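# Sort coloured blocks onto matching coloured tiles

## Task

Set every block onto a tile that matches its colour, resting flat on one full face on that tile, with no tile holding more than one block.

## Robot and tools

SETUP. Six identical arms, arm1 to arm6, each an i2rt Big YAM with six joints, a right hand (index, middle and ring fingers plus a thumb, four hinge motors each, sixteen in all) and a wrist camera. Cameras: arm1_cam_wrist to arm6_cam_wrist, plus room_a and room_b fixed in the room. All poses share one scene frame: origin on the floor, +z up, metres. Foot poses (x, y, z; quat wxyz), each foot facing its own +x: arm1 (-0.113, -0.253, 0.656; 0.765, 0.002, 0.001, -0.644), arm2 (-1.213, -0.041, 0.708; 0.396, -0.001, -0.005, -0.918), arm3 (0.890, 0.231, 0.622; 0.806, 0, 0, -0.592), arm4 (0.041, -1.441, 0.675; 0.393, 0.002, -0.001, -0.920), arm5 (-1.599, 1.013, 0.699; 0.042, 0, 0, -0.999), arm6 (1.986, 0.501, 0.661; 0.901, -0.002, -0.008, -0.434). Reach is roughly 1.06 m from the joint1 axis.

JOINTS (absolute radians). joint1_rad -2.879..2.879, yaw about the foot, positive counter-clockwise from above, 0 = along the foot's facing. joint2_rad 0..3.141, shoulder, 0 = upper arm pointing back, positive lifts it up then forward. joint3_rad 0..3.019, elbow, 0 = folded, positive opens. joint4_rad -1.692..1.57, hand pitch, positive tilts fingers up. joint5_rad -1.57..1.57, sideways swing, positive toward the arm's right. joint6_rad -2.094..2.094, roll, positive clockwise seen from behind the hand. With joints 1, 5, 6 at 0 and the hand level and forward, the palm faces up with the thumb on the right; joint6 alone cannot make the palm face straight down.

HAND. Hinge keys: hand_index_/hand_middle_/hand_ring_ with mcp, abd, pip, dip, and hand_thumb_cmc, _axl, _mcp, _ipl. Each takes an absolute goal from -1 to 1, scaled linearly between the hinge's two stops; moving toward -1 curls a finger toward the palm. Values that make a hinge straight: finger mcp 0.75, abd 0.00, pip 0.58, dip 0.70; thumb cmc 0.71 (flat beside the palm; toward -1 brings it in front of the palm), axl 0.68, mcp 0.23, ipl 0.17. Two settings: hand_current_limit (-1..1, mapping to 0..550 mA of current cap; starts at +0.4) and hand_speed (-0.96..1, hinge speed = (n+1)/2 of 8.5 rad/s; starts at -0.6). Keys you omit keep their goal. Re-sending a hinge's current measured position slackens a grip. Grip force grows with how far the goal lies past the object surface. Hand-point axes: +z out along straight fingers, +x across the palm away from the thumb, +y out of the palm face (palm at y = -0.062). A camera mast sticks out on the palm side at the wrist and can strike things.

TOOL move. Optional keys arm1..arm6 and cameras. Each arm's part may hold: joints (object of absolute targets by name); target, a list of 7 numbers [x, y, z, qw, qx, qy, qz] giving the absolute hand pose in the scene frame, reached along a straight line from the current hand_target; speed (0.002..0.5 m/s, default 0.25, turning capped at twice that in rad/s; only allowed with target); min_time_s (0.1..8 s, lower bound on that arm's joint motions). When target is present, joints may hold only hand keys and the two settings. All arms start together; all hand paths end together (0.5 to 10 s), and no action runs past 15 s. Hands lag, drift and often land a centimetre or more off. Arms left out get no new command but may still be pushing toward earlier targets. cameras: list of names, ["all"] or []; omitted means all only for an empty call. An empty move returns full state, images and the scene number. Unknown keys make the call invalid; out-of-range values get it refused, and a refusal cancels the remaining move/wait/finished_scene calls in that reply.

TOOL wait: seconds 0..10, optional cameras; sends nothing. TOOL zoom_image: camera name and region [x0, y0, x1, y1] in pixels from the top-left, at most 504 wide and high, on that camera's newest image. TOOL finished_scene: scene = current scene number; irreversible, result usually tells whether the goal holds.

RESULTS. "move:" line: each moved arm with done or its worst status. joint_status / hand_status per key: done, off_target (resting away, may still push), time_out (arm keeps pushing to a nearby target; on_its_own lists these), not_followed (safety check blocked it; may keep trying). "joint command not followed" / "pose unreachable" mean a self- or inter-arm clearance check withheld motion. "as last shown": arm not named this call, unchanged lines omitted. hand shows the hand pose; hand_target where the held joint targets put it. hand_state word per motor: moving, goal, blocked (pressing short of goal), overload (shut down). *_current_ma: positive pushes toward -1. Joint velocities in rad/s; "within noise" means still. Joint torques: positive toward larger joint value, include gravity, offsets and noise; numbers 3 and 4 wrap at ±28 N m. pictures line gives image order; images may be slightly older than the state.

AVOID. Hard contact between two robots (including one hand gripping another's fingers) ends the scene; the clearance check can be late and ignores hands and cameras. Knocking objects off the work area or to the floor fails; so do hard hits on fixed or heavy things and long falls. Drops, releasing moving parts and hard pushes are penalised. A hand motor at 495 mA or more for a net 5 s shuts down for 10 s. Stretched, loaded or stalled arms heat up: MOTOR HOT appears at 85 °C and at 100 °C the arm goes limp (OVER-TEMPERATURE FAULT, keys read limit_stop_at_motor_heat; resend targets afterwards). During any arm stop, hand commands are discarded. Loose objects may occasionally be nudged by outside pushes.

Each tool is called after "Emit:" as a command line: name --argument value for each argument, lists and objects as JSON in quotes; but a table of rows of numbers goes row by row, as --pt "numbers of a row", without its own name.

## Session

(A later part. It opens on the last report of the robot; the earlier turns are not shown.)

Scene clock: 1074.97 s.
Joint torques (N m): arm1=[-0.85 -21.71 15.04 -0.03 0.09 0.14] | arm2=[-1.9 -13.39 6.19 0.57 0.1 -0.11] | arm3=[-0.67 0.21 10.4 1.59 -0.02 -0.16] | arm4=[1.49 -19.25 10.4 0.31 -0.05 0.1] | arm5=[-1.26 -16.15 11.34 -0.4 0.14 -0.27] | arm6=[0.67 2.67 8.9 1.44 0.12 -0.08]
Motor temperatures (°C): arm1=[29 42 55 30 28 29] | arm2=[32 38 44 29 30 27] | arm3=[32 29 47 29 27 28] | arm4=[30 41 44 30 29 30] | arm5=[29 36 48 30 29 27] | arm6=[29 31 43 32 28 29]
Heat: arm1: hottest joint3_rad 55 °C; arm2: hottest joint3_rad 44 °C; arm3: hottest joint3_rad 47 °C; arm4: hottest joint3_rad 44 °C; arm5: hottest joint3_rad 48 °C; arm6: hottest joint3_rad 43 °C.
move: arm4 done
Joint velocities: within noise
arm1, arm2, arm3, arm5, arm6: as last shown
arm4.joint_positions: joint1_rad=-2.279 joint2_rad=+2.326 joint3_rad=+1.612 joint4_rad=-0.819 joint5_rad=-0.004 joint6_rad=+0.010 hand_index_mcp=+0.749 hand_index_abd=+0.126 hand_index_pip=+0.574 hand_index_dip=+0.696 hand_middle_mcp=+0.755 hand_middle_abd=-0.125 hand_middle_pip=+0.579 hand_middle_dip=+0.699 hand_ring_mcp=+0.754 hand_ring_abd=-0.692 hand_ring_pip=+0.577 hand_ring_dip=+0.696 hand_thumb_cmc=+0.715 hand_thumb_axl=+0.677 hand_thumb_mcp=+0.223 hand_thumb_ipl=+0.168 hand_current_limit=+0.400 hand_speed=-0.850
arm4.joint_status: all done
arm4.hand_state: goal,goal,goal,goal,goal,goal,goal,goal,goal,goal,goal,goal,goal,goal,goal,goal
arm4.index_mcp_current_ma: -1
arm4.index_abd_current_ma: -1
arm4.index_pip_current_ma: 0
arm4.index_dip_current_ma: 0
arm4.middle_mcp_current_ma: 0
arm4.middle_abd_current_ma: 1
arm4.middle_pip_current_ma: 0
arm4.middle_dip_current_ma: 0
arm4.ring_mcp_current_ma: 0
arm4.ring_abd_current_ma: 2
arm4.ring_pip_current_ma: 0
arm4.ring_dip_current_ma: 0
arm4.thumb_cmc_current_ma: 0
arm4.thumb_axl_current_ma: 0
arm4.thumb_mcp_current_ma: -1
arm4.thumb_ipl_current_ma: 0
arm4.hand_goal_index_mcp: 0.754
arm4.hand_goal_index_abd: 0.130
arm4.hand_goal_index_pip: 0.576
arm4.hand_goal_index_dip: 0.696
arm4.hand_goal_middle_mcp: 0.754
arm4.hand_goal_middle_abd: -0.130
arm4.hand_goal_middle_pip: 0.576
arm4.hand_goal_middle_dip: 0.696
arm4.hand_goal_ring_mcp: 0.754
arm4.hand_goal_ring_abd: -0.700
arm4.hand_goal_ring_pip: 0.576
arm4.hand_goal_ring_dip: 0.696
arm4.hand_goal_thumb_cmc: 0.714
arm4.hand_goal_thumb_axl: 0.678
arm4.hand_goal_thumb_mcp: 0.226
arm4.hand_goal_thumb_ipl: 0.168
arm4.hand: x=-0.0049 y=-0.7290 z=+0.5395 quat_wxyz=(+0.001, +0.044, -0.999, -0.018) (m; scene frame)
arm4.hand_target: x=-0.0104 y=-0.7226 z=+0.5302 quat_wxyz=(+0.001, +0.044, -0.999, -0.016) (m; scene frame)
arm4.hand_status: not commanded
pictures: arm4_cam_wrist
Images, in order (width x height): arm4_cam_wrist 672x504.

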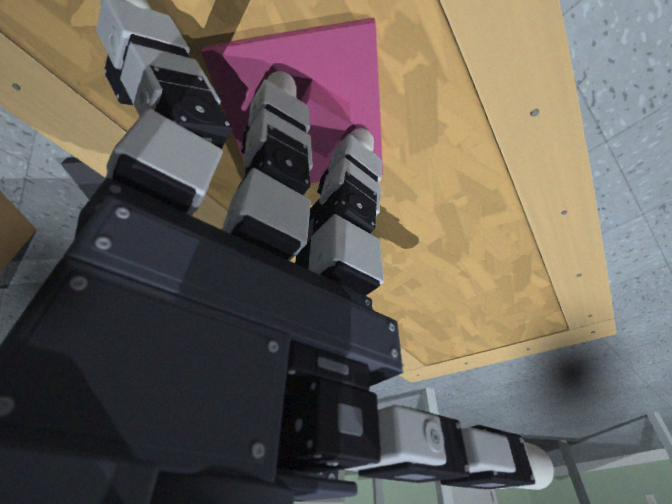

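Emit:
move --arm4 '{"joints": {"hand_index_abd": 0.3, "hand_middle_abd": -0.3}}' --arm2 '{"target": [-0.6875, -0.3286, 0.528, 0.019, 0.6475, 0.7621, 0.0039], "speed": 0.05}' --cameras '["arm2_cam_wrist", "arm4_cam_wrist"]'

Emit:
zoom_image --camera "arm2_cam_wrist" --region '[220, 50, 420, 210]'

Scene clock: 1089.80 s.
Joint torques (N m): arm1=[-0.91 -21.66 15.02 -0.06 0.09 0.14] | arm2=[-1.44 -13.57 5.35 0.66 0.1 -0.06] | arm3=[-0.67 0.21 10.39 1.59 -0.02 -0.16] | arm4=[1.79 -19.19 10.43 0.36 -0.05 0.13] | arm5=[-1.26 -16.09 11.34 -0.4 0.14 -0.26] | arm6=[0.62 2.67 8.88 1.44 0.12 -0.09]
Motor temperatures (°C): arm1=[29 42 55 30 28 29] | arm2=[32 38 44 29 30 27] | arm3=[32 29 47 29 27 28] | arm4=[30 42 43 30 29 30] | arm5=[29 36 49 30 29 27] | arm6=[29 31 43 32 28 29]
Heat: arm1: hottest joint3_rad 55 °C; arm2: hottest joint3_rad 44 °C; arm3: hottest joint3_rad 47 °C; arm4: hottest joint3_rad 43 °C; arm5: hottest joint3_rad 49 °C; arm6: hottest joint3_rad 43 °C.
move: arm2 done; arm4 done
Joint velocities: within noise
arm1, arm3, arm5, arm6: as last shown
arm2.joint_positions: joint1_rad=+1.762 joint2_rad=+2.232 joint3_rad=+1.204 joint4_rad=-0.534 joint5_rad=-0.010 joint6_rad=-0.722 hand_index_mcp=+0.755 hand_index_abd=+0.293 hand_index_pip=+0.579 hand_index_dip=+0.697 hand_middle_mcp=+0.755 hand_middle_abd=-0.294 hand_middle_pip=+0.579 hand_middle_dip=+0.698 hand_ring_mcp=+0.754 hand_ring_abd=-0.692 hand_ring_pip=+0.577 hand_ring_dip=+0.696 hand_thumb_cmc=+0.715 hand_thumb_axl=+0.677 hand_thumb_mcp=+0.222 hand_thumb_ipl=+0.168 hand_current_limit=+0.400 hand_speed=-0.850
arm2.joint_status: not commanded
arm2.hand_state: goal,goal,goal,goal,goal,goal,goal,goal,goal,goal,goal,goal,goal,goal,goal,goal
arm2.index_mcp_current_ma: 0
arm2.index_abd_current_ma: -1
arm2.index_pip_current_ma: 0
arm2.index_dip_current_ma: 0
arm2.middle_mcp_current_ma: 0
arm2.middle_abd_current_ma: 1
arm2.middle_pip_current_ma: 0
arm2.middle_dip_current_ma: 0
arm2.ring_mcp_current_ma: 0
arm2.ring_abd_current_ma: 1
arm2.ring_pip_current_ma: 0
arm2.ring_dip_current_ma: 0
arm2.thumb_cmc_current_ma: 0
arm2.thumb_axl_current_ma: 0
arm2.thumb_mcp_current_ma: -1
arm2.thumb_ipl_current_ma: 0
arm2.hand_goal_index_mcp: 0.754
arm2.hand_goal_index_abd: 0.300
arm2.hand_goal_index_pip: 0.576
arm2.hand_goal_index_dip: 0.696
arm2.hand_goal_middle_mcp: 0.754
arm2.hand_goal_middle_abd: -0.300
arm2.hand_goal_middle_pip: 0.576
arm2.hand_goal_middle_dip: 0.696
arm2.hand_goal_ring_mcp: 0.754
arm2.hand_goal_ring_abd: -0.700
arm2.hand_goal_ring_pip: 0.576
arm2.hand_goal_ring_dip: 0.696
arm2.hand_goal_thumb_cmc: 0.714
arm2.hand_goal_thumb_axl: 0.678
arm2.hand_goal_thumb_mcp: 0.226
arm2.hand_goal_thumb_ipl: 0.168
arm2.hand: x=-0.6954 y=-0.3227 z=+0.5265 quat_wxyz=(+0.008, +0.649, +0.760, +0.003) (m; scene frame)
arm2.hand_target: x=-0.6877 y=-0.3285 z=+0.5281 quat_wxyz=(+0.019, +0.647, +0.762, +0.004) (m; scene frame)
arm2.hand_status: done (0.010 m and 1.3 deg from the pose sent, 0.017 m and 1.6 deg at the start)
arm4.joint_positions: joint1_rad=-2.279 joint2_rad=+2.326 joint3_rad=+1.612 joint4_rad=-0.819 joint5_rad=-0.004 joint6_rad=+0.010 hand_index_mcp=+0.749 hand_index_abd=+0.294 hand_index_pip=+0.574 hand_index_dip=+0.696 hand_middle_mcp=+0.755 hand_middle_abd=-0.293 hand_middle_pip=+0.579 hand_middle_dip=+0.699 hand_ring_mcp=+0.754 hand_ring_abd=-0.692 hand_ring_pip=+0.577 hand_ring_dip=+0.696 hand_thumb_cmc=+0.715 hand_thumb_axl=+0.677 hand_thumb_mcp=+0.223 hand_thumb_ipl=+0.168 hand_current_limit=+0.400 hand_speed=-0.850
arm4.joint_status: all done
arm4.hand_state: goal,goal,goal,goal,goal,goal,goal,goal,goal,goal,goal,goal,goal,goal,goal,goal
arm4.index_mcp_current_ma: -1
arm4.index_abd_current_ma: -1
arm4.index_pip_current_ma: 0
arm4.index_dip_current_ma: 0
arm4.middle_mcp_current_ma: 0
arm4.middle_abd_current_ma: 2
arm4.middle_pip_current_ma: 0
arm4.middle_dip_current_ma: 0
arm4.ring_mcp_current_ma: 0
arm4.ring_abd_current_ma: 2
arm4.ring_pip_current_ma: 0
arm4.ring_dip_current_ma: 0
arm4.thumb_cmc_current_ma: 0
arm4.thumb_axl_current_ma: 0
arm4.thumb_mcp_current_ma: -1
arm4.thumb_ipl_current_ma: 0
arm4.hand_goal_index_mcp: 0.754
arm4.hand_goal_index_abd: 0.300
arm4.hand_goal_index_pip: 0.576
arm4.hand_goal_index_dip: 0.696
arm4.hand_goal_middle_mcp: 0.754
arm4.hand_goal_middle_abd: -0.300
arm4.hand_goal_middle_pip: 0.576
arm4.hand_goal_middle_dip: 0.696
arm4.hand_goal_ring_mcp: 0.754
arm4.hand_goal_ring_abd: -0.700
arm4.hand_goal_ring_pip: 0.576
arm4.hand_goal_ring_dip: 0.696
arm4.hand_goal_thumb_cmc: 0.714
arm4.hand_goal_thumb_axl: 0.678
arm4.hand_goal_thumb_mcp: 0.226
arm4.hand_goal_thumb_ipl: 0.168
arm4.hand: x=-0.0049 y=-0.7290 z=+0.5395 quat_wxyz=(+0.001, +0.044, -0.999, -0.018) (m; scene frame)
arm4.hand_target: x=-0.0104 y=-0.7226 z=+0.5302 quat_wxyz=(+0.001, +0.044, -0.999, -0.016) (m; scene frame)
arm4.hand_status: not commanded
pictures: arm2_cam_wrist, arm4_cam_wrist
Images, in order (width x height): arm2_cam_wrist 672x504, arm4_cam_wrist 672x504.

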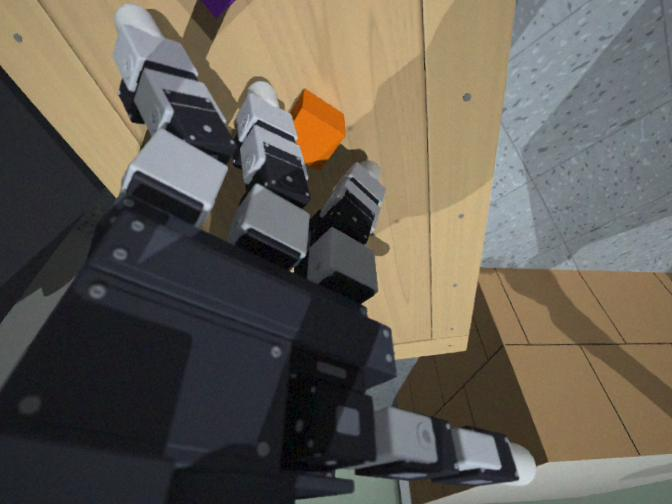

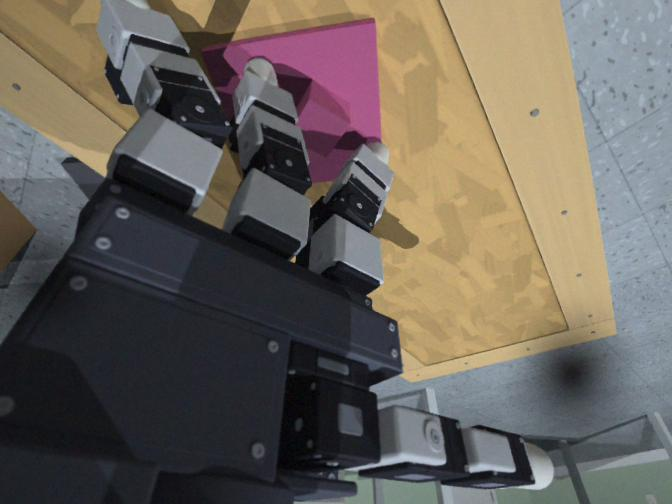

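Scaled by 2.520 from the camera's 672x504 image, which has a finer 960x720 frame.

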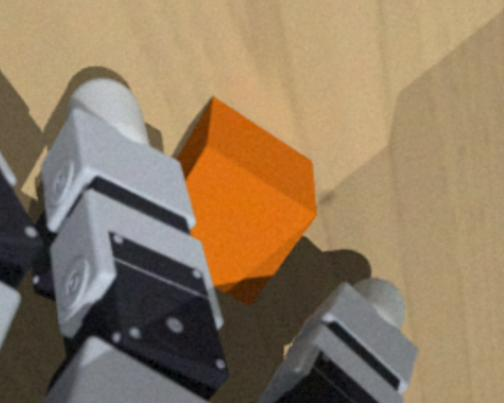

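Emit:
move --arm4 '{"target": [-0.0104, -0.7226, 0.8, -0.0011, -0.0436, 0.999, 0.016], "speed": 0.2}' --arm2 '{"joints": {"hand_index_abd": -0.2, "hand_middle_abd": 0.2}}' --cameras '["arm2_cam_wrist", "arm4_cam_wrist"]'

Emit:
zoom_image --camera "arm2_cam_wrist" --region '[220, 50, 420, 210]'

Scene clock: 1096.93 s.
Joint torques (N m): arm1=[-0.91 -21.66 15.04 -0.06 0.09 0.14] | arm2=[-1.73 -13.63 5.37 0.61 0.11 -0.06] | arm3=[-0.62 0.21 10.39 1.61 -0.01 -0.16] | arm4=[1.26 -20.13 13.2 0.2 -0.07 0.1] | arm5=[-1.26 -16.15 11.33 -0.39 0.14 -0.27] | arm6=[0.62 2.61 8.88 1.44 0.12 -0.08]
Motor temperatures (°C): arm1=[29 42 55 30 28 29] | arm2=[32 37 43 29 30 27] | arm3=[32 29 47 29 27 28] | arm4=[30 43 43 30 29 30] | arm5=[29 36 49 30 29 27] | arm6=[29 31 44 32 28 29]
Heat: arm1: hottest joint3_rad 55 °C; arm2: hottest joint3_rad 43 °C; arm3: hottest joint3_rad 47 °C; arm4: hottest joint2_rad 43 °C; arm5: hottest joint3_rad 49 °C; arm6: hottest joint3_rad 44 °C.
move: arm2 off_target; arm4 off_target
Joint velocities: within noise
arm1, arm3, arm6: as last shown
arm2.joint_positions: joint1_rad=+1.762 joint2_rad=+2.232 joint3_rad=+1.204 joint4_rad=-0.534 joint5_rad=-0.010 joint6_rad=-0.722 hand_index_mcp=+0.755 hand_index_abd=+0.068 hand_index_pip=+0.579 hand_index_dip=+0.697 hand_middle_mcp=+0.753 hand_middle_abd=-0.058 hand_middle_pip=+0.577 hand_middle_dip=+0.698 hand_ring_mcp=+0.754 hand_ring_abd=-0.692 hand_ring_pip=+0.577 hand_ring_dip=+0.696 hand_thumb_cmc=+0.715 hand_thumb_axl=+0.677 hand_thumb_mcp=+0.222 hand_thumb_ipl=+0.168 hand_current_limit=+0.400 hand_speed=-0.850
arm2.joint_status: hand_index_abd off_target (ended at +0.068, target -0.200); hand_middle_abd off_target (ended at -0.058, target +0.200)
arm2.hand_state: goal,blocked,goal,goal,goal,blocked,goal,goal,goal,goal,goal,goal,goal,goal,goal,goal
arm2.index_mcp_current_ma: 0
arm2.index_abd_current_ma: 385
arm2.index_pip_current_ma: 0
arm2.index_dip_current_ma: 0
arm2.middle_mcp_current_ma: 0
arm2.middle_abd_current_ma: -385
arm2.middle_pip_current_ma: 0
arm2.middle_dip_current_ma: 0
arm2.ring_mcp_current_ma: 0
arm2.ring_abd_current_ma: 1
arm2.ring_pip_current_ma: 0
arm2.ring_dip_current_ma: 0
arm2.thumb_cmc_current_ma: 0
arm2.thumb_axl_current_ma: 0
arm2.thumb_mcp_current_ma: -1
arm2.thumb_ipl_current_ma: 0
arm2.hand_goal_index_mcp: 0.754
arm2.hand_goal_index_abd: -0.200
arm2.hand_goal_index_pip: 0.576
arm2.hand_goal_index_dip: 0.696
arm2.hand_goal_middle_mcp: 0.754
arm2.hand_goal_middle_abd: 0.200
arm2.hand_goal_middle_pip: 0.576
arm2.hand_goal_middle_dip: 0.696
arm2.hand_goal_ring_mcp: 0.754
arm2.hand_goal_ring_abd: -0.700
arm2.hand_goal_ring_pip: 0.576
arm2.hand_goal_ring_dip: 0.696
arm2.hand_goal_thumb_cmc: 0.714
arm2.hand_goal_thumb_axl: 0.678
arm2.hand_goal_thumb_mcp: 0.226
arm2.hand_goal_thumb_ipl: 0.168
arm2.hand: x=-0.6954 y=-0.3227 z=+0.5265 quat_wxyz=(+0.008, +0.649, +0.760, +0.003) (m; scene frame)
arm2.hand_target: x=-0.6877 y=-0.3285 z=+0.5281 quat_wxyz=(+0.019, +0.647, +0.762, +0.004) (m; scene frame)
arm2.hand_status: not commanded
arm4.joint_positions: joint1_rad=-2.279 joint2_rad=+2.022 joint3_rad=+1.805 joint4_rad=-1.346 joint5_rad=-0.004 joint6_rad=+0.010 hand_index_mcp=+0.750 hand_index_abd=+0.295 hand_index_pip=+0.574 hand_index_dip=+0.696 hand_middle_mcp=+0.754 hand_middle_abd=-0.294 hand_middle_pip=+0.578 hand_middle_dip=+0.699 hand_ring_mcp=+0.753 hand_ring_abd=-0.692 hand_ring_pip=+0.577 hand_ring_dip=+0.696 hand_thumb_cmc=+0.715 hand_thumb_axl=+0.677 hand_thumb_mcp=+0.223 hand_thumb_ipl=+0.168 hand_current_limit=+0.400 hand_speed=-0.850
arm4.joint_status: not commanded
arm4.hand_state: goal,goal,goal,goal,goal,goal,goal,goal,goal,goal,goal,goal,goal,goal,goal,goal
arm4.index_mcp_current_ma: -1
arm4.index_abd_current_ma: -1
arm4.index_pip_current_ma: 0
arm4.index_dip_current_ma: 0
arm4.middle_mcp_current_ma: 0
arm4.middle_abd_current_ma: 1
arm4.middle_pip_current_ma: 0
arm4.middle_dip_current_ma: 0
arm4.ring_mcp_current_ma: 0
arm4.ring_abd_current_ma: 2
arm4.ring_pip_current_ma: 0
arm4.ring_dip_current_ma: 0
arm4.thumb_cmc_current_ma: 0
arm4.thumb_axl_current_ma: 0
arm4.thumb_mcp_current_ma: -1
arm4.thumb_ipl_current_ma: 0
arm4.hand_goal_index_mcp: 0.754
arm4.hand_goal_index_abd: 0.300
arm4.hand_goal_index_pip: 0.576
arm4.hand_goal_index_dip: 0.696
arm4.hand_goal_middle_mcp: 0.754
arm4.hand_goal_middle_abd: -0.300
arm4.hand_goal_middle_pip: 0.576
arm4.hand_goal_middle_dip: 0.696
arm4.hand_goal_ring_mcp: 0.754
arm4.hand_goal_ring_abd: -0.700
arm4.hand_goal_ring_pip: 0.576
arm4.hand_goal_ring_dip: 0.696
arm4.hand_goal_thumb_cmc: 0.714
arm4.hand_goal_thumb_axl: 0.678
arm4.hand_goal_thumb_mcp: 0.226
arm4.hand_goal_thumb_ipl: 0.168
arm4.hand: x=-0.0054 y=-0.7343 z=+0.7865 quat_wxyz=(+0.000, +0.044, -0.999, -0.003) (m; scene frame)
arm4.hand_target: x=-0.0103 y=-0.7232 z=+0.8001 quat_wxyz=(+0.001, +0.044, -0.999, -0.016) (m; scene frame)
arm4.hand_status: off_target (0.019 m and 1.5 deg from the pose sent, 0.261 m and 0.2 deg at the start)
arm5.joint_positions: joint1_rad=-0.287 joint2_rad=+1.761 joint3_rad=+1.445 joint4_rad=-1.289 joint5_rad=+0.000 joint6_rad=-0.037 hand_index_mcp=+0.754 hand_index_abd=+0.293 hand_index_pip=+0.577 hand_index_dip=+0.695 hand_middle_mcp=+0.754 hand_middle_abd=-0.294 hand_middle_pip=+0.578 hand_middle_dip=+0.696 hand_ring_mcp=+0.754 hand_ring_abd=-0.691 hand_ring_pip=+0.577 hand_ring_dip=+0.696 hand_thumb_cmc=+0.715 hand_thumb_axl=+0.677 hand_thumb_mcp=+0.223 hand_thumb_ipl=+0.168 hand_current_limit=+0.400 hand_speed=-0.850
arm5.joint_status: not commanded
arm5.hand_state: goal,goal,goal,goal,goal,goal,goal,goal,goal,goal,goal,goal,goal,goal,goal,goal
arm5.index_mcp_current_ma: 0
arm5.index_abd_current_ma: -16
arm5.index_pip_current_ma: 1
arm5.index_dip_current_ma: -2
arm5.middle_mcp_current_ma: 0
arm5.middle_abd_current_ma: 15
arm5.middle_pip_current_ma: 5
arm5.middle_dip_current_ma: 0
arm5.ring_mcp_current_ma: 0
arm5.ring_abd_current_ma: 23
arm5.ring_pip_current_ma: 1
arm5.ring_dip_current_ma: 0
arm5.thumb_cmc_current_ma: 3
arm5.thumb_axl_current_ma: -2
arm5.thumb_mcp_current_ma: -10
arm5.thumb_ipl_current_ma: -1
arm5.hand_goal_index_mcp: 0.754
arm5.hand_goal_index_abd: 0.300
arm5.hand_goal_index_pip: 0.576
arm5.hand_goal_index_dip: 0.696
arm5.hand_goal_middle_mcp: 0.754
arm5.hand_goal_middle_abd: -0.300
arm5.hand_goal_middle_pip: 0.576
arm5.hand_goal_middle_dip: 0.696
arm5.hand_goal_ring_mcp: 0.754
arm5.hand_goal_ring_abd: -0.700
arm5.hand_goal_ring_pip: 0.576
arm5.hand_goal_ring_dip: 0.696
arm5.hand_goal_thumb_cmc: 0.714
arm5.hand_goal_thumb_axl: 0.678
arm5.hand_goal_thumb_mcp: 0.226
arm5.hand_goal_thumb_ipl: 0.168
arm5.hand: x=-2.1827 y=+1.1543 z=+0.8193 quat_wxyz=(-0.011, +0.646, -0.763, +0.014) (m; scene frame)
arm5.hand_target: x=-2.1931 y=+1.1639 z=+0.8400 quat_wxyz=(+0.000, +0.646, -0.763, +0.000) (m; scene frame)
arm5.hand_status: not commanded
pictures: arm2_cam_wrist, arm4_cam_wrist
Images, in order (width x height): arm2_cam_wrist 672x504, arm4_cam_wrist 672x504.

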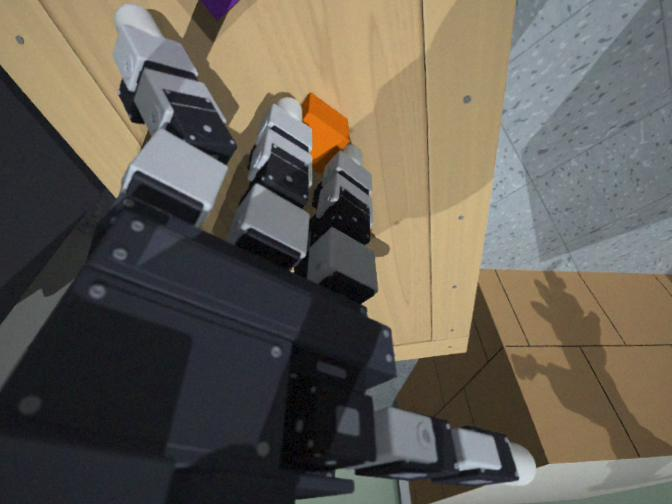

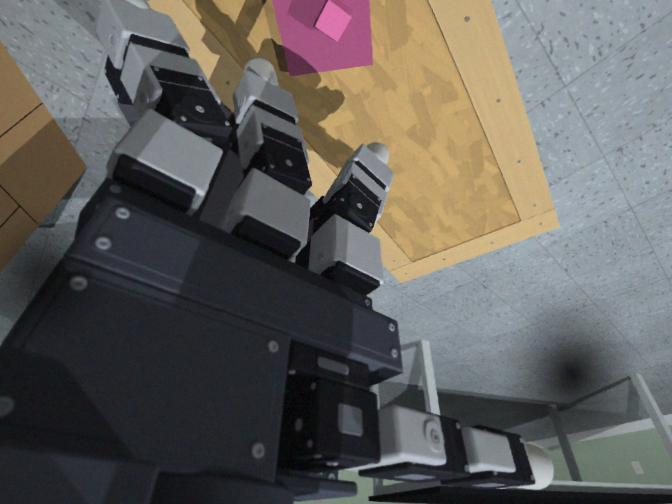

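Scaled by 2.520 from the camera's 672x504 image, which has a finer 960x720 frame.

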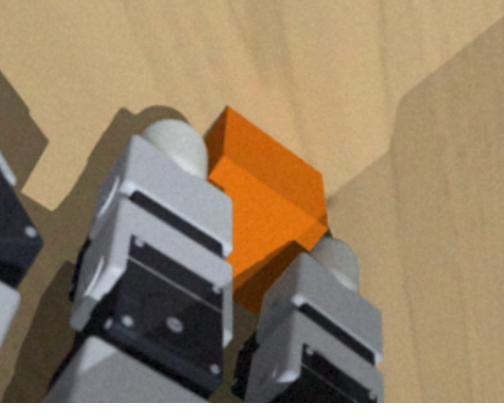

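Emit:
move --arm4 '{"joints": {"joint1_rad": 1.26, "joint2_rad": 1.611, "joint3_rad": 1.665, "joint4_rad": -1.612, "joint5_rad": 0, "joint6_rad": 0}, "min_time_s": 4.5}' --arm2 '{"target": [-0.6877, -0.3285, 0.72, 0.019, 0.6475, 0.7621, 0.0039], "speed": 0.12}' --cameras '["arm2_cam_wrist", "arm4_cam_wrist"]'

Scene clock: 1105.70 s.
Joint torques (N m): arm1=[-0.91 -21.77 15.02 -0.06 0.09 0.14] | arm2=[-1.79 -13.74 9.1 -0.5 0.11 -0.08] | arm3=[-0.67 0.21 10.4 1.59 -0.02 -0.16] | arm4=[0.67 -15.09 8.39 0.24 -0.04 -0.09] | arm5=[-1.2 -16.09 11.34 -0.42 0.13 -0.27] | arm6=[0.62 2.67 8.88 1.43 0.12 -0.08]
Motor temperatures (°C): arm1=[29 42 56 30 28 29] | arm2=[32 37 44 29 30 27] | arm3=[32 29 47 29 27 28] | arm4=[30 43 43 30 29 30] | arm5=[29 36 49 30 29 27] | arm6=[29 31 44 32 28 29]
Heat: arm1: hottest joint3_rad 56 °C; arm2: hottest joint3_rad 44 °C; arm3: hottest joint3_rad 47 °C; arm4: hottest joint2_rad 43 °C; arm5: hottest joint3_rad 49 °C; arm6: hottest joint3_rad 44 °C.
move: arm2 off_target; arm4 done
Joint velocities: within noise
arm1, arm3, arm5, arm6: as last shown
arm2.joint_positions: joint1_rad=+1.762 joint2_rad=+1.881 joint3_rad=+1.213 joint4_rad=-0.913 joint5_rad=-0.010 joint6_rad=-0.722 hand_index_mcp=+0.755 hand_index_abd=+0.068 hand_index_pip=+0.579 hand_index_dip=+0.697 hand_middle_mcp=+0.752 hand_middle_abd=-0.057 hand_middle_pip=+0.576 hand_middle_dip=+0.697 hand_ring_mcp=+0.754 hand_ring_abd=-0.692 hand_ring_pip=+0.577 hand_ring_dip=+0.696 hand_thumb_cmc=+0.715 hand_thumb_axl=+0.677 hand_thumb_mcp=+0.222 hand_thumb_ipl=+0.168 hand_current_limit=+0.400 hand_speed=-0.850
arm2.joint_status: not commanded
arm2.hand_state: goal,blocked,goal,goal,goal,blocked,goal,goal,goal,goal,goal,goal,goal,goal,goal,goal
arm2.index_mcp_current_ma: 0
arm2.index_abd_current_ma: 385
arm2.index_pip_current_ma: 0
arm2.index_dip_current_ma: 0
arm2.middle_mcp_current_ma: 0
arm2.middle_abd_current_ma: -385
arm2.middle_pip_current_ma: 0
arm2.middle_dip_current_ma: 0
arm2.ring_mcp_current_ma: 0
arm2.ring_abd_current_ma: 1
arm2.ring_pip_current_ma: 0
arm2.ring_dip_current_ma: 0
arm2.thumb_cmc_current_ma: 0
arm2.thumb_axl_current_ma: 0
arm2.thumb_mcp_current_ma: -1
arm2.thumb_ipl_current_ma: 0
arm2.hand_goal_index_mcp: 0.754
arm2.hand_goal_index_abd: -0.200
arm2.hand_goal_index_pip: 0.576
arm2.hand_goal_index_dip: 0.696
arm2.hand_goal_middle_mcp: 0.754
arm2.hand_goal_middle_abd: 0.200
arm2.hand_goal_middle_pip: 0.576
arm2.hand_goal_middle_dip: 0.696
arm2.hand_goal_ring_mcp: 0.754
arm2.hand_goal_ring_abd: -0.700
arm2.hand_goal_ring_pip: 0.576
arm2.hand_goal_ring_dip: 0.696
arm2.hand_goal_thumb_cmc: 0.714
arm2.hand_goal_thumb_axl: 0.678
arm2.hand_goal_thumb_mcp: 0.226
arm2.hand_goal_thumb_ipl: 0.168
arm2.hand: x=-0.7029 y=-0.3166 z=+0.6977 quat_wxyz=(-0.002, +0.649, +0.760, +0.001) (m; scene frame)
arm2.hand_target: x=-0.6885 y=-0.3281 z=+0.7203 quat_wxyz=(+0.019, +0.647, +0.762, +0.004) (m; scene frame)
arm2.hand_status: off_target (0.029 m and 2.5 deg from the pose sent, 0.194 m and 1.3 deg at the start)
arm4.joint_positions: joint1_rad=+1.265 joint2_rad=+1.619 joint3_rad=+1.681 joint4_rad=-1.604 joint5_rad=-0.001 joint6_rad=+0.010 hand_index_mcp=+0.750 hand_index_abd=+0.296 hand_index_pip=+0.574 hand_index_dip=+0.696 hand_middle_mcp=+0.754 hand_middle_abd=-0.295 hand_middle_pip=+0.578 hand_middle_dip=+0.699 hand_ring_mcp=+0.753 hand_ring_abd=-0.693 hand_ring_pip=+0.577 hand_ring_dip=+0.696 hand_thumb_cmc=+0.715 hand_thumb_axl=+0.677 hand_thumb_mcp=+0.223 hand_thumb_ipl=+0.168 hand_current_limit=+0.400 hand_speed=-0.850
arm4.joint_status: all done
arm4.hand_state: goal,goal,goal,goal,goal,goal,goal,goal,goal,goal,goal,goal,goal,goal,goal,goal
arm4.index_mcp_current_ma: -1
arm4.index_abd_current_ma: -1
arm4.index_pip_current_ma: 0
arm4.index_dip_current_ma: 0
arm4.middle_mcp_current_ma: 0
arm4.middle_abd_current_ma: 1
arm4.middle_pip_current_ma: 0
arm4.middle_dip_current_ma: 0
arm4.ring_mcp_current_ma: 0
arm4.ring_abd_current_ma: 2
arm4.ring_pip_current_ma: 0
arm4.ring_dip_current_ma: 0
arm4.thumb_cmc_current_ma: 0
arm4.thumb_axl_current_ma: 0
arm4.thumb_mcp_current_ma: -1
arm4.thumb_ipl_current_ma: 0
arm4.hand_goal_index_mcp: 0.754
arm4.hand_goal_index_abd: 0.300
arm4.hand_goal_index_pip: 0.576
arm4.hand_goal_index_dip: 0.696
arm4.hand_goal_middle_mcp: 0.754
arm4.hand_goal_middle_abd: -0.300
arm4.hand_goal_middle_pip: 0.576
arm4.hand_goal_middle_dip: 0.696
arm4.hand_goal_ring_mcp: 0.754
arm4.hand_goal_ring_abd: -0.700
arm4.hand_goal_ring_pip: 0.576
arm4.hand_goal_ring_dip: 0.696
arm4.hand_goal_thumb_cmc: 0.714
arm4.hand_goal_thumb_axl: 0.678
arm4.hand_goal_thumb_mcp: 0.226
arm4.hand_goal_thumb_ipl: 0.168
arm4.hand: x=+0.2983 y=-1.9616 z=+0.9610 quat_wxyz=(+0.015, +0.970, +0.243, +0.006) (m; scene frame)
arm4.hand_target: x=+0.2931 y=-1.9570 z=+0.9576 quat_wxyz=(+0.007, +0.969, +0.245, +0.004) (m; scene frame)
arm4.hand_status: not commanded
pictures: arm2_cam_wrist, arm4_cam_wrist
Images, in order (width x height): arm2_cam_wrist 672x504, arm4_cam_wrist 672x504.

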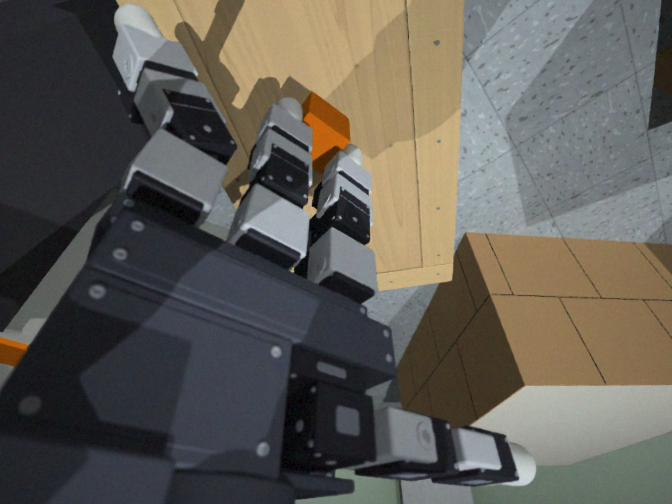

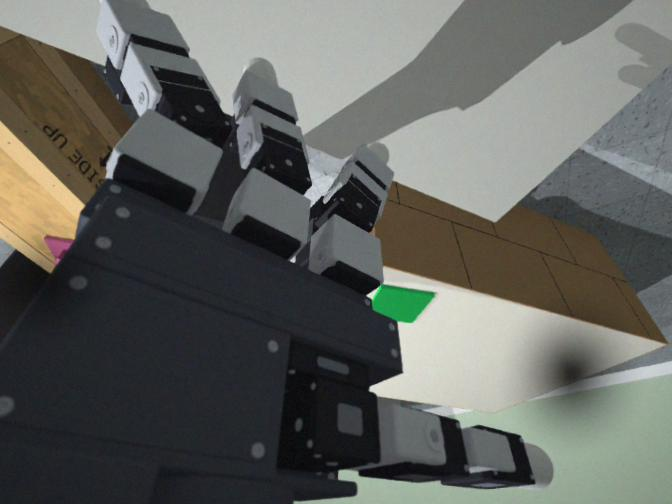

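Emit:
move --arm2 '{"joints": {"joint1_rad": -0.402, "joint2_rad": 1.881, "joint3_rad": 1.4, "joint4_rad": -1.08, "joint5_rad": 0, "joint6_rad": 0}, "min_time_s": 4.5}' --cameras '["arm2_cam_wrist", "room_a", "room_b"]'

Emit:
zoom_image --camera "room_a" --region '[180, 90, 400, 250]'

Emit:
zoom_image --camera "room_b" --region '[380, 190, 600, 350]'

Scene clock: 1122.93 s.
Joint torques (N m): arm1=[-0.91 -21.71 15.02 -0.05 0.08 0.14] | arm2=[-0.79 -13.45 10.06 -0.5 0.11 0.18] | arm3=[-0.62 0.21 10.39 1.58 -0.02 -0.15] | arm4=[0.62 -14.97 8.35 0.21 -0.01 -0.09] | arm5=[-1.32 -16.15 11.34 -0.39 0.14 -0.27] | arm6=[0.67 2.78 8.87 1.44 0.12 -0.09]
Motor temperatures (°C): arm1=[29 42 56 30 28 29] | arm2=[32 36 47 29 30 27] | arm3=[32 29 47 29 27 28] | arm4=[30 42 43 30 29 30] | arm5=[29 36 50 30 29 27] | arm6=[29 31 44 32 28 29]
Heat: arm1: hottest joint3_rad 56 °C; arm2: hottest joint3_rad 47 °C; arm3: hottest joint3_rad 47 °C; arm4: hottest joint3_rad 43 °C; arm5: hottest joint3_rad 50 °C; arm6: hottest joint3_rad 44 °C.
move: arm2 done
Joint velocities: within noise
arm1, arm3, arm4, arm5, arm6: as last shown
arm2.joint_positions: joint1_rad=-0.411 joint2_rad=+1.881 joint3_rad=+1.352 joint4_rad=-1.069 joint5_rad=+0.000 joint6_rad=-0.016 hand_index_mcp=+0.755 hand_index_abd=+0.068 hand_index_pip=+0.579 hand_index_dip=+0.697 hand_middle_mcp=+0.750 hand_middle_abd=-0.057 hand_middle_pip=+0.575 hand_middle_dip=+0.697 hand_ring_mcp=+0.754 hand_ring_abd=-0.692 hand_ring_pip=+0.577 hand_ring_dip=+0.696 hand_thumb_cmc=+0.715 hand_thumb_axl=+0.677 hand_thumb_mcp=+0.222 hand_thumb_ipl=+0.168 hand_current_limit=+0.400 hand_speed=-0.850
arm2.joint_status: all done
arm2.hand_state: goal,blocked,goal,goal,goal,blocked,goal,goal,goal,goal,goal,goal,goal,goal,goal,goal
arm2.index_mcp_current_ma: 0
arm2.index_abd_current_ma: 385
arm2.index_pip_current_ma: 0
arm2.index_dip_current_ma: 0
arm2.middle_mcp_current_ma: 0
arm2.middle_abd_current_ma: -385
arm2.middle_pip_current_ma: 0
arm2.middle_dip_current_ma: 0
arm2.ring_mcp_current_ma: 0
arm2.ring_abd_current_ma: 1
arm2.ring_pip_current_ma: 0
arm2.ring_dip_current_ma: 0
arm2.thumb_cmc_current_ma: 0
arm2.thumb_axl_current_ma: 0
arm2.thumb_mcp_current_ma: -1
arm2.thumb_ipl_current_ma: 0
arm2.hand_goal_index_mcp: 0.754
arm2.hand_goal_index_abd: -0.200
arm2.hand_goal_index_pip: 0.576
arm2.hand_goal_index_dip: 0.696
arm2.hand_goal_middle_mcp: 0.754
arm2.hand_goal_middle_abd: 0.200
arm2.hand_goal_middle_pip: 0.576
arm2.hand_goal_middle_dip: 0.696
arm2.hand_goal_ring_mcp: 0.754
arm2.hand_goal_ring_abd: -0.700
arm2.hand_goal_ring_pip: 0.576
arm2.hand_goal_ring_dip: 0.696
arm2.hand_goal_thumb_cmc: 0.714
arm2.hand_goal_thumb_axl: 0.678
arm2.hand_goal_thumb_mcp: 0.226
arm2.hand_goal_thumb_ipl: 0.168
arm2.hand: x=-1.7828 y=-0.2608 z=+0.7365 quat_wxyz=(-0.008, +0.839, -0.544, +0.011) (m; scene frame)
arm2.hand_target: x=-1.7977 y=-0.2717 z=+0.7559 quat_wxyz=(+0.007, +0.837, -0.547, +0.001) (m; scene frame)
arm2.hand_status: not commanded
pictures: arm2_cam_wrist, room_a, room_b
Images, in order (width x height): arm2_cam_wrist 672x504, room_a 672x504, room_b 672x504.

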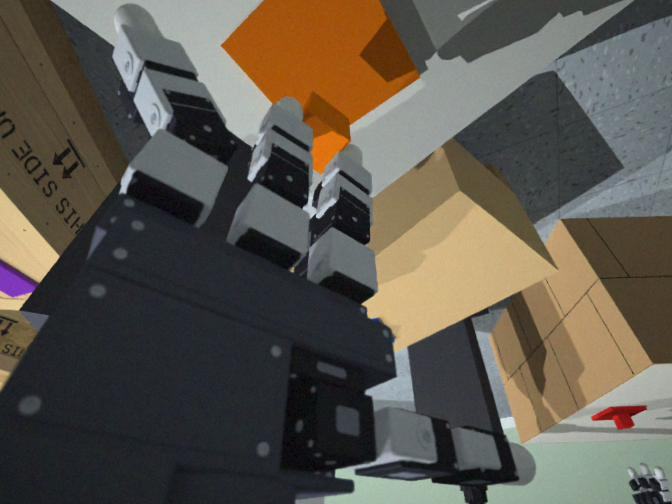

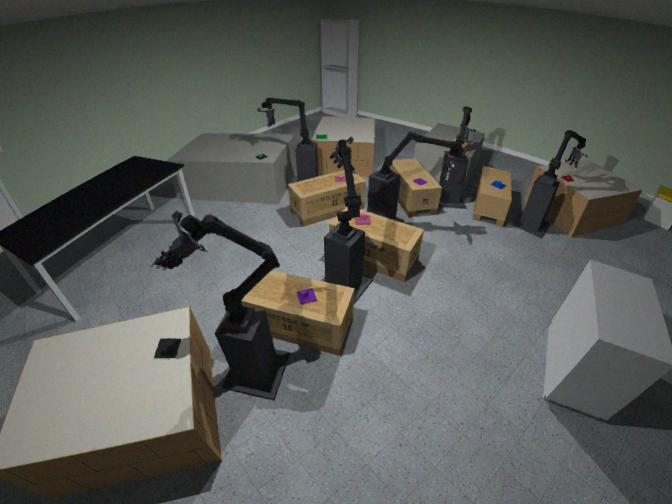

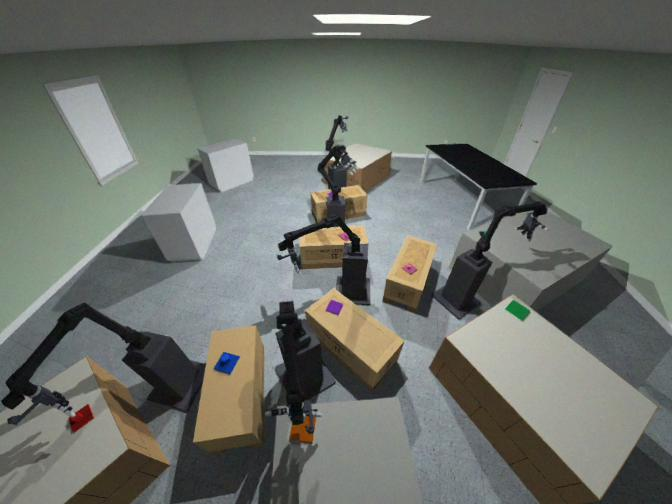

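Scaled by 2.291 from the camera's 672x504 image, which has a finer 960x720 frame.

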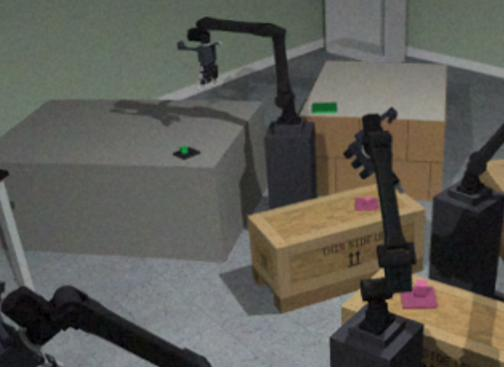

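Scaled by 2.291 from the camera's 672x504 image, which has a finer 960x720 frame.

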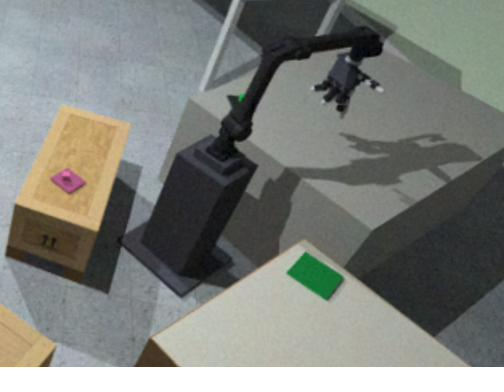

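Emit:
move --arm4 '{"joints": {"joint1_rad": 2.0}, "min_time_s": 1.5}' --arm2 '{"target": [-1.803, -0.292, 0.684, 0.015, 0.837, -0.547, -0.01], "speed": 0.1}' --cameras '["arm2_cam_wrist", "arm4_cam_wrist"]'

Scene clock: 1161.83 s.
Joint torques (N m): arm1=[-0.91 -21.71 15.04 -0.03 0.08 0.14] | arm2=[-0.67 -14.39 6.86 0.58 0.28 0.19] | arm3=[-0.62 0.26 10.39 1.61 -0.02 -0.16] | arm4=[0.79 -14.8 8.32 0.35 0 -0.11] | arm5=[-1.32 -16.09 11.34 -0.39 0.14 -0.26] | arm6=[0.62 2.73 8.87 1.42 0.12 -0.09]
Motor temperatures (°C): arm1=[29 42 56 30 28 29] | arm2=[32 36 51 29 30 27] | arm3=[32 29 47 29 27 28] | arm4=[30 41 42 30 29 30] | arm5=[29 36 51 30 29 27] | arm6=[29 31 44 32 28 29]
Heat: arm1: hottest joint3_rad 56 °C; arm2: hottest joint3_rad 51 °C; arm3: hottest joint3_rad 47 °C; arm4: hottest joint3_rad 42 °C; arm5: hottest joint3_rad 51 °C; arm6: hottest joint3_rad 44 °C.
move: arm2 done; arm4 done
Joint velocities: within noise
arm1.joint_positions: joint1_rad=-2.602 joint2_rad=+2.147 joint3_rad=+2.062 joint4_rad=-1.548 joint5_rad=-0.003 joint6_rad=-0.012 hand_index_mcp=+0.753 hand_index_abd=+0.295 hand_index_pip=+0.578 hand_index_dip=+0.698 hand_middle_mcp=+0.753 hand_middle_abd=-0.295 hand_middle_pip=+0.578 hand_middle_dip=+0.698 hand_ring_mcp=+0.754 hand_ring_abd=-0.693 hand_ring_pip=+0.577 hand_ring_dip=+0.696 hand_thumb_cmc=+0.715 hand_thumb_axl=+0.677 hand_thumb_mcp=+0.223 hand_thumb_ipl=+0.168 hand_current_limit=+0.400 hand_speed=-0.850
arm1.joint_status: not commanded
arm1.hand_state: goal,goal,goal,goal,goal,goal,goal,goal,goal,goal,goal,goal,goal,goal,goal,goal
arm1.index_mcp_current_ma: -1
arm1.index_abd_current_ma: -9
arm1.index_pip_current_ma: 4
arm1.index_dip_current_ma: 4
arm1.middle_mcp_current_ma: -1
arm1.middle_abd_current_ma: 8
arm1.middle_pip_current_ma: 4
arm1.middle_dip_current_ma: 3
arm1.ring_mcp_current_ma: -1
arm1.ring_abd_current_ma: 13
arm1.ring_pip_current_ma: 1
arm1.ring_dip_current_ma: 0
arm1.thumb_cmc_current_ma: 1
arm1.thumb_axl_current_ma: -1
arm1.thumb_mcp_current_ma: -8
arm1.thumb_ipl_current_ma: -1
arm1.hand_goal_index_mcp: 0.754
arm1.hand_goal_index_abd: 0.300
arm1.hand_goal_index_pip: 0.576
arm1.hand_goal_index_dip: 0.696
arm1.hand_goal_middle_mcp: 0.754
arm1.hand_goal_middle_abd: -0.300
arm1.hand_goal_middle_pip: 0.576
arm1.hand_goal_middle_dip: 0.696
arm1.hand_goal_ring_mcp: 0.754
arm1.hand_goal_ring_abd: -0.700
arm1.hand_goal_ring_pip: 0.576
arm1.hand_goal_ring_dip: 0.696
arm1.hand_goal_thumb_cmc: 0.714
arm1.hand_goal_thumb_axl: 0.678
arm1.hand_goal_thumb_mcp: 0.226
arm1.hand_goal_thumb_ipl: 0.168
arm1.hand: x=-0.5769 y=+0.3180 z=+0.7837 quat_wxyz=(-0.010, +0.353, -0.935, +0.028) (m; scene frame)
arm1.hand_target: x=-0.5861 y=+0.3267 z=+0.8229 quat_wxyz=(+0.001, +0.351, -0.936, -0.002) (m; scene frame)
arm1.hand_status: not commanded
arm2.joint_positions: joint1_rad=-0.380 joint2_rad=+2.000 joint3_rad=+1.352 joint4_rad=-0.912 joint5_rad=+0.007 joint6_rad=+0.015 hand_index_mcp=+0.755 hand_index_abd=+0.068 hand_index_pip=+0.579 hand_index_dip=+0.697 hand_middle_mcp=+0.750 hand_middle_abd=-0.057 hand_middle_pip=+0.575 hand_middle_dip=+0.697 hand_ring_mcp=+0.754 hand_ring_abd=-0.692 hand_ring_pip=+0.577 hand_ring_dip=+0.696 hand_thumb_cmc=+0.715 hand_thumb_axl=+0.677 hand_thumb_mcp=+0.222 hand_thumb_ipl=+0.168 hand_current_limit=+0.400 hand_speed=-0.850
arm2.joint_status: not commanded
arm2.hand_state: goal,blocked,goal,goal,goal,blocked,goal,goal,goal,goal,goal,goal,goal,goal,goal,goal
arm2.index_mcp_current_ma: 0
arm2.index_abd_current_ma: 385
arm2.index_pip_current_ma: 0
arm2.index_dip_current_ma: 0
arm2.middle_mcp_current_ma: 0
arm2.middle_abd_current_ma: -385
arm2.middle_pip_current_ma: 0
arm2.middle_dip_current_ma: 0
arm2.ring_mcp_current_ma: 0
arm2.ring_abd_current_ma: 1
arm2.ring_pip_current_ma: 0
arm2.ring_dip_current_ma: 0
arm2.thumb_cmc_current_ma: 0
arm2.thumb_axl_current_ma: 0
arm2.thumb_mcp_current_ma: -1
arm2.thumb_ipl_current_ma: 0
arm2.hand_goal_index_mcp: 0.754
arm2.hand_goal_index_abd: -0.200
arm2.hand_goal_index_pip: 0.576
arm2.hand_goal_index_dip: 0.696
arm2.hand_goal_middle_mcp: 0.754
arm2.hand_goal_middle_abd: 0.200
arm2.hand_goal_middle_pip: 0.576
arm2.hand_goal_middle_dip: 0.696
arm2.hand_goal_ring_mcp: 0.754
arm2.hand_goal_ring_abd: -0.700
arm2.hand_goal_ring_pip: 0.576
arm2.hand_goal_ring_dip: 0.696
arm2.hand_goal_thumb_cmc: 0.714
arm2.hand_goal_thumb_axl: 0.678
arm2.hand_goal_thumb_mcp: 0.226
arm2.hand_goal_thumb_ipl: 0.168
arm2.hand: x=-1.7977 y=-0.2851 z=+0.6787 quat_wxyz=(+0.006, +0.839, -0.544, -0.002) (m; scene frame)
arm2.hand_target: x=-1.8028 y=-0.2920 z=+0.6841 quat_wxyz=(+0.015, +0.837, -0.547, -0.010) (m; scene frame)
arm2.hand_status: done (0.010 m and 1.4 deg from the pose sent, 0.064 m and 3.6 deg at the start)
arm3, arm5, arm6: as last shown
arm4.joint_positions: joint1_rad=+2.007 joint2_rad=+1.619 joint3_rad=+1.681 joint4_rad=-1.604 joint5_rad=-0.001 joint6_rad=+0.010 hand_index_mcp=+0.750 hand_index_abd=+0.297 hand_index_pip=+0.574 hand_index_dip=+0.696 hand_middle_mcp=+0.754 hand_middle_abd=-0.295 hand_middle_pip=+0.578 hand_middle_dip=+0.699 hand_ring_mcp=+0.753 hand_ring_abd=-0.693 hand_ring_pip=+0.577 hand_ring_dip=+0.696 hand_thumb_cmc=+0.715 hand_thumb_axl=+0.677 hand_thumb_mcp=+0.223 hand_thumb_ipl=+0.168 hand_current_limit=+0.400 hand_speed=-0.850
arm4.joint_status: all done
arm4.hand_state: goal,goal,goal,goal,goal,goal,goal,goal,goal,goal,goal,goal,goal,goal,goal,goal
arm4.index_mcp_current_ma: -1
arm4.index_abd_current_ma: 0
arm4.index_pip_current_ma: 0
arm4.index_dip_current_ma: 0
arm4.middle_mcp_current_ma: 0
arm4.middle_abd_current_ma: 1
arm4.middle_pip_current_ma: 0
arm4.middle_dip_current_ma: 0
arm4.ring_mcp_current_ma: 0
arm4.ring_abd_current_ma: 2
arm4.ring_pip_current_ma: 0
arm4.ring_dip_current_ma: 0
arm4.thumb_cmc_current_ma: 0
arm4.thumb_axl_current_ma: 0
arm4.thumb_mcp_current_ma: -1
arm4.thumb_ipl_current_ma: 0
arm4.hand_goal_index_mcp: 0.754
arm4.hand_goal_index_abd: 0.300
arm4.hand_goal_index_pip: 0.576
arm4.hand_goal_index_dip: 0.696
arm4.hand_goal_middle_mcp: 0.754
arm4.hand_goal_middle_abd: -0.300
arm4.hand_goal_middle_pip: 0.576
arm4.hand_goal_middle_dip: 0.696
arm4.hand_goal_ring_mcp: 0.754
arm4.hand_goal_ring_abd: -0.700
arm4.hand_goal_ring_pip: 0.576
arm4.hand_goal_ring_dip: 0.696
arm4.hand_goal_thumb_cmc: 0.714
arm4.hand_goal_thumb_axl: 0.678
arm4.hand_goal_thumb_mcp: 0.226
arm4.hand_goal_thumb_ipl: 0.168
arm4.hand: x=+0.5823 y=-1.6503 z=+0.9618 quat_wxyz=(+0.013, +0.816, +0.578, +0.010) (m; scene frame)
arm4.hand_target: x=+0.5751 y=-1.6513 z=+0.9583 quat_wxyz=(+0.007, +0.815, +0.580, +0.005) (m; scene frame)
arm4.hand_status: not commanded
pictures: arm2_cam_wrist, arm4_cam_wrist
Images, in order (width x height): arm2_cam_wrist 672x504, arm4_cam_wrist 672x504.

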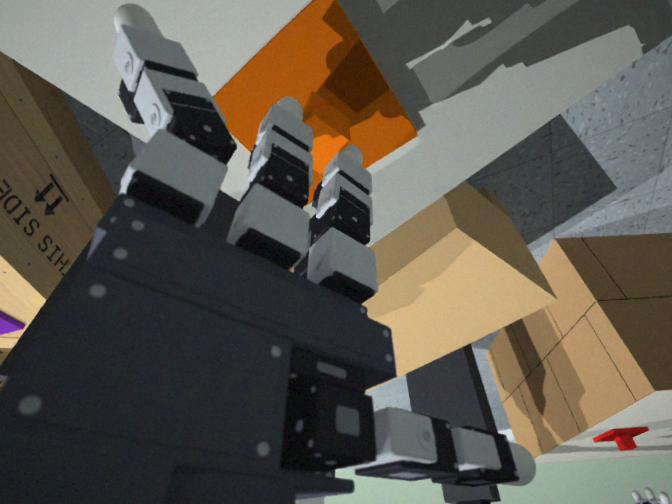

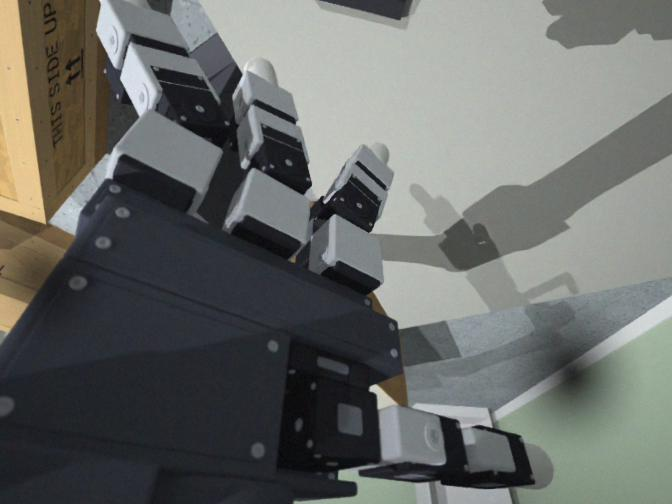

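Emit:
move --arm4 '{"target": [0.661, -1.672, 0.84, -0.006, 0.815, 0.58, -0.005], "speed": 0.15}' --arm2 '{"target": [-1.803, -0.292, 0.655, 0.015, 0.837, -0.547, -0.01], "speed": 0.05}' --cameras '["arm2_cam_wrist", "arm4_cam_wrist"]'

Scene clock: 1173.17 s.
Joint torques (N m): arm1=[-0.91 -21.71 15.02 -0.05 0.08 0.14] | arm2=[-0.79 -13.8 6.22 0.65 0.26 0.19] | arm3=[-0.67 0.26 10.4 1.59 -0.01 -0.16] | arm4=[1.9 -17.14 13.89 0.72 0.02 0.1] | arm5=[-1.32 -16.15 11.34 -0.39 0.14 -0.27] | arm6=[0.62 2.73 8.88 1.42 0.12 -0.08]
Motor temperatures (°C): arm1=[29 42 56 30 28 29] | arm2=[32 37 50 29 30 27] | arm3=[32 29 47 29 27 28] | arm4=[30 41 42 30 29 30] | arm5=[29 36 51 30 29 27] | arm6=[29 31 44 32 28 29]
Heat: arm1: hottest joint3_rad 56 °C; arm2: hottest joint3_rad 50 °C; arm3: hottest joint3_rad 47 °C; arm4: hottest joint3_rad 42 °C; arm5: hottest joint3_rad 51 °C; arm6: hottest joint3_rad 44 °C.
move: arm2 done; arm4 off_target
Joint velocities: within noise
arm1, arm3, arm5, arm6: as last shown
arm2.joint_positions: joint1_rad=-0.379 joint2_rad=+2.037 joint3_rad=+1.344 joint4_rad=-0.854 joint5_rad=+0.008 joint6_rad=+0.015 hand_index_mcp=+0.757 hand_index_abd=+0.068 hand_index_pip=+0.579 hand_index_dip=+0.697 hand_middle_mcp=+0.751 hand_middle_abd=-0.057 hand_middle_pip=+0.575 hand_middle_dip=+0.697 hand_ring_mcp=+0.754 hand_ring_abd=-0.692 hand_ring_pip=+0.577 hand_ring_dip=+0.696 hand_thumb_cmc=+0.715 hand_thumb_axl=+0.677 hand_thumb_mcp=+0.222 hand_thumb_ipl=+0.168 hand_current_limit=+0.400 hand_speed=-0.850
arm2.joint_status: not commanded
arm2.hand_state: goal,blocked,goal,goal,goal,blocked,goal,goal,goal,goal,goal,goal,goal,goal,goal,goal
arm2.index_mcp_current_ma: 0
arm2.index_abd_current_ma: 385
arm2.index_pip_current_ma: 0
arm2.index_dip_current_ma: 0
arm2.middle_mcp_current_ma: 0
arm2.middle_abd_current_ma: -385
arm2.middle_pip_current_ma: 0
arm2.middle_dip_current_ma: 0
arm2.ring_mcp_current_ma: 0
arm2.ring_abd_current_ma: 1
arm2.ring_pip_current_ma: 0
arm2.ring_dip_current_ma: 0
arm2.thumb_cmc_current_ma: 0
arm2.thumb_axl_current_ma: 0
arm2.thumb_mcp_current_ma: -1
arm2.thumb_ipl_current_ma: 0
arm2.hand_goal_index_mcp: 0.754
arm2.hand_goal_index_abd: -0.200
arm2.hand_goal_index_pip: 0.576
arm2.hand_goal_index_dip: 0.696
arm2.hand_goal_middle_mcp: 0.754
arm2.hand_goal_middle_abd: 0.200
arm2.hand_goal_middle_pip: 0.576
arm2.hand_goal_middle_dip: 0.696
arm2.hand_goal_ring_mcp: 0.754
arm2.hand_goal_ring_abd: -0.700
arm2.hand_goal_ring_pip: 0.576
arm2.hand_goal_ring_dip: 0.696
arm2.hand_goal_thumb_cmc: 0.714
arm2.hand_goal_thumb_axl: 0.678
arm2.hand_goal_thumb_mcp: 0.226
arm2.hand_goal_thumb_ipl: 0.168
arm2.hand: x=-1.8016 y=-0.2872 z=+0.6582 quat_wxyz=(+0.011, +0.839, -0.544, -0.006) (m; scene frame)
arm2.hand_target: x=-1.8028 y=-0.2919 z=+0.6549 quat_wxyz=(+0.015, +0.837, -0.547, -0.010) (m; scene frame)
arm2.hand_status: done (0.006 m and 0.7 deg from the pose sent, 0.025 m and 1.4 deg at the start)
arm4.joint_positions: joint1_rad=+2.007 joint2_rad=+1.873 joint3_rad=+1.682 joint4_rad=-1.444 joint5_rad=-0.001 joint6_rad=+0.010 hand_index_mcp=+0.750 hand_index_abd=+0.297 hand_index_pip=+0.574 hand_index_dip=+0.696 hand_middle_mcp=+0.754 hand_middle_abd=-0.295 hand_middle_pip=+0.578 hand_middle_dip=+0.699 hand_ring_mcp=+0.753 hand_ring_abd=-0.693 hand_ring_pip=+0.577 hand_ring_dip=+0.696 hand_thumb_cmc=+0.715 hand_thumb_axl=+0.677 hand_thumb_mcp=+0.223 hand_thumb_ipl=+0.168 hand_current_limit=+0.400 hand_speed=-0.850
arm4.joint_status: not commanded
arm4.hand_state: goal,goal,goal,goal,goal,goal,goal,goal,goal,goal,goal,goal,goal,goal,goal,goal
arm4.index_mcp_current_ma: -1
arm4.index_abd_current_ma: 0
arm4.index_pip_current_ma: 0
arm4.index_dip_current_ma: 0
arm4.middle_mcp_current_ma: 0
arm4.middle_abd_current_ma: 1
arm4.middle_pip_current_ma: 0
arm4.middle_dip_current_ma: 0
arm4.ring_mcp_current_ma: 0
arm4.ring_abd_current_ma: 2
arm4.ring_pip_current_ma: 0
arm4.ring_dip_current_ma: 0
arm4.thumb_cmc_current_ma: 0
arm4.thumb_axl_current_ma: 0
arm4.thumb_mcp_current_ma: -1
arm4.thumb_ipl_current_ma: 0
arm4.hand_goal_index_mcp: 0.754
arm4.hand_goal_index_abd: 0.300
arm4.hand_goal_index_pip: 0.576
arm4.hand_goal_index_dip: 0.696
arm4.hand_goal_middle_mcp: 0.754
arm4.hand_goal_middle_abd: -0.300
arm4.hand_goal_middle_pip: 0.576
arm4.hand_goal_middle_dip: 0.696
arm4.hand_goal_ring_mcp: 0.754
arm4.hand_goal_ring_abd: -0.700
arm4.hand_goal_ring_pip: 0.576
arm4.hand_goal_ring_dip: 0.696
arm4.hand_goal_thumb_cmc: 0.714
arm4.hand_goal_thumb_axl: 0.678
arm4.hand_goal_thumb_mcp: 0.226
arm4.hand_goal_thumb_ipl: 0.168
arm4.hand: x=+0.6418 y=-1.6706 z=+0.8248 quat_wxyz=(-0.025, +0.816, +0.578, -0.017) (m; scene frame)
arm4.hand_target: x=+0.6600 y=-1.6716 z=+0.8404 quat_wxyz=(-0.006, +0.815, +0.580, -0.005) (m; scene frame)
arm4.hand_status: off_target (0.025 m and 2.6 deg from the pose sent, 0.147 m and 2.8 deg at the start)
pictures: arm2_cam_wrist, arm4_cam_wrist
Images, in order (width x height): arm2_cam_wrist 672x504, arm4_cam_wrist 672x504.

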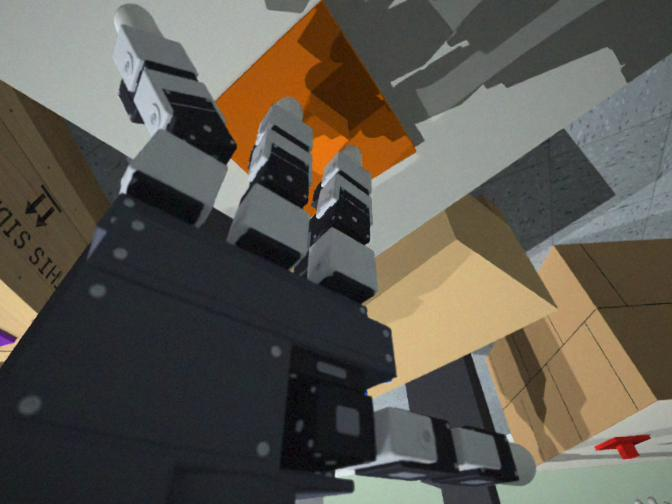

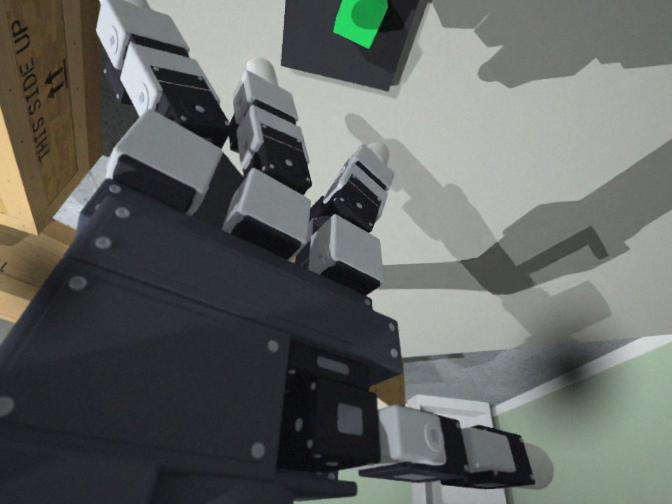

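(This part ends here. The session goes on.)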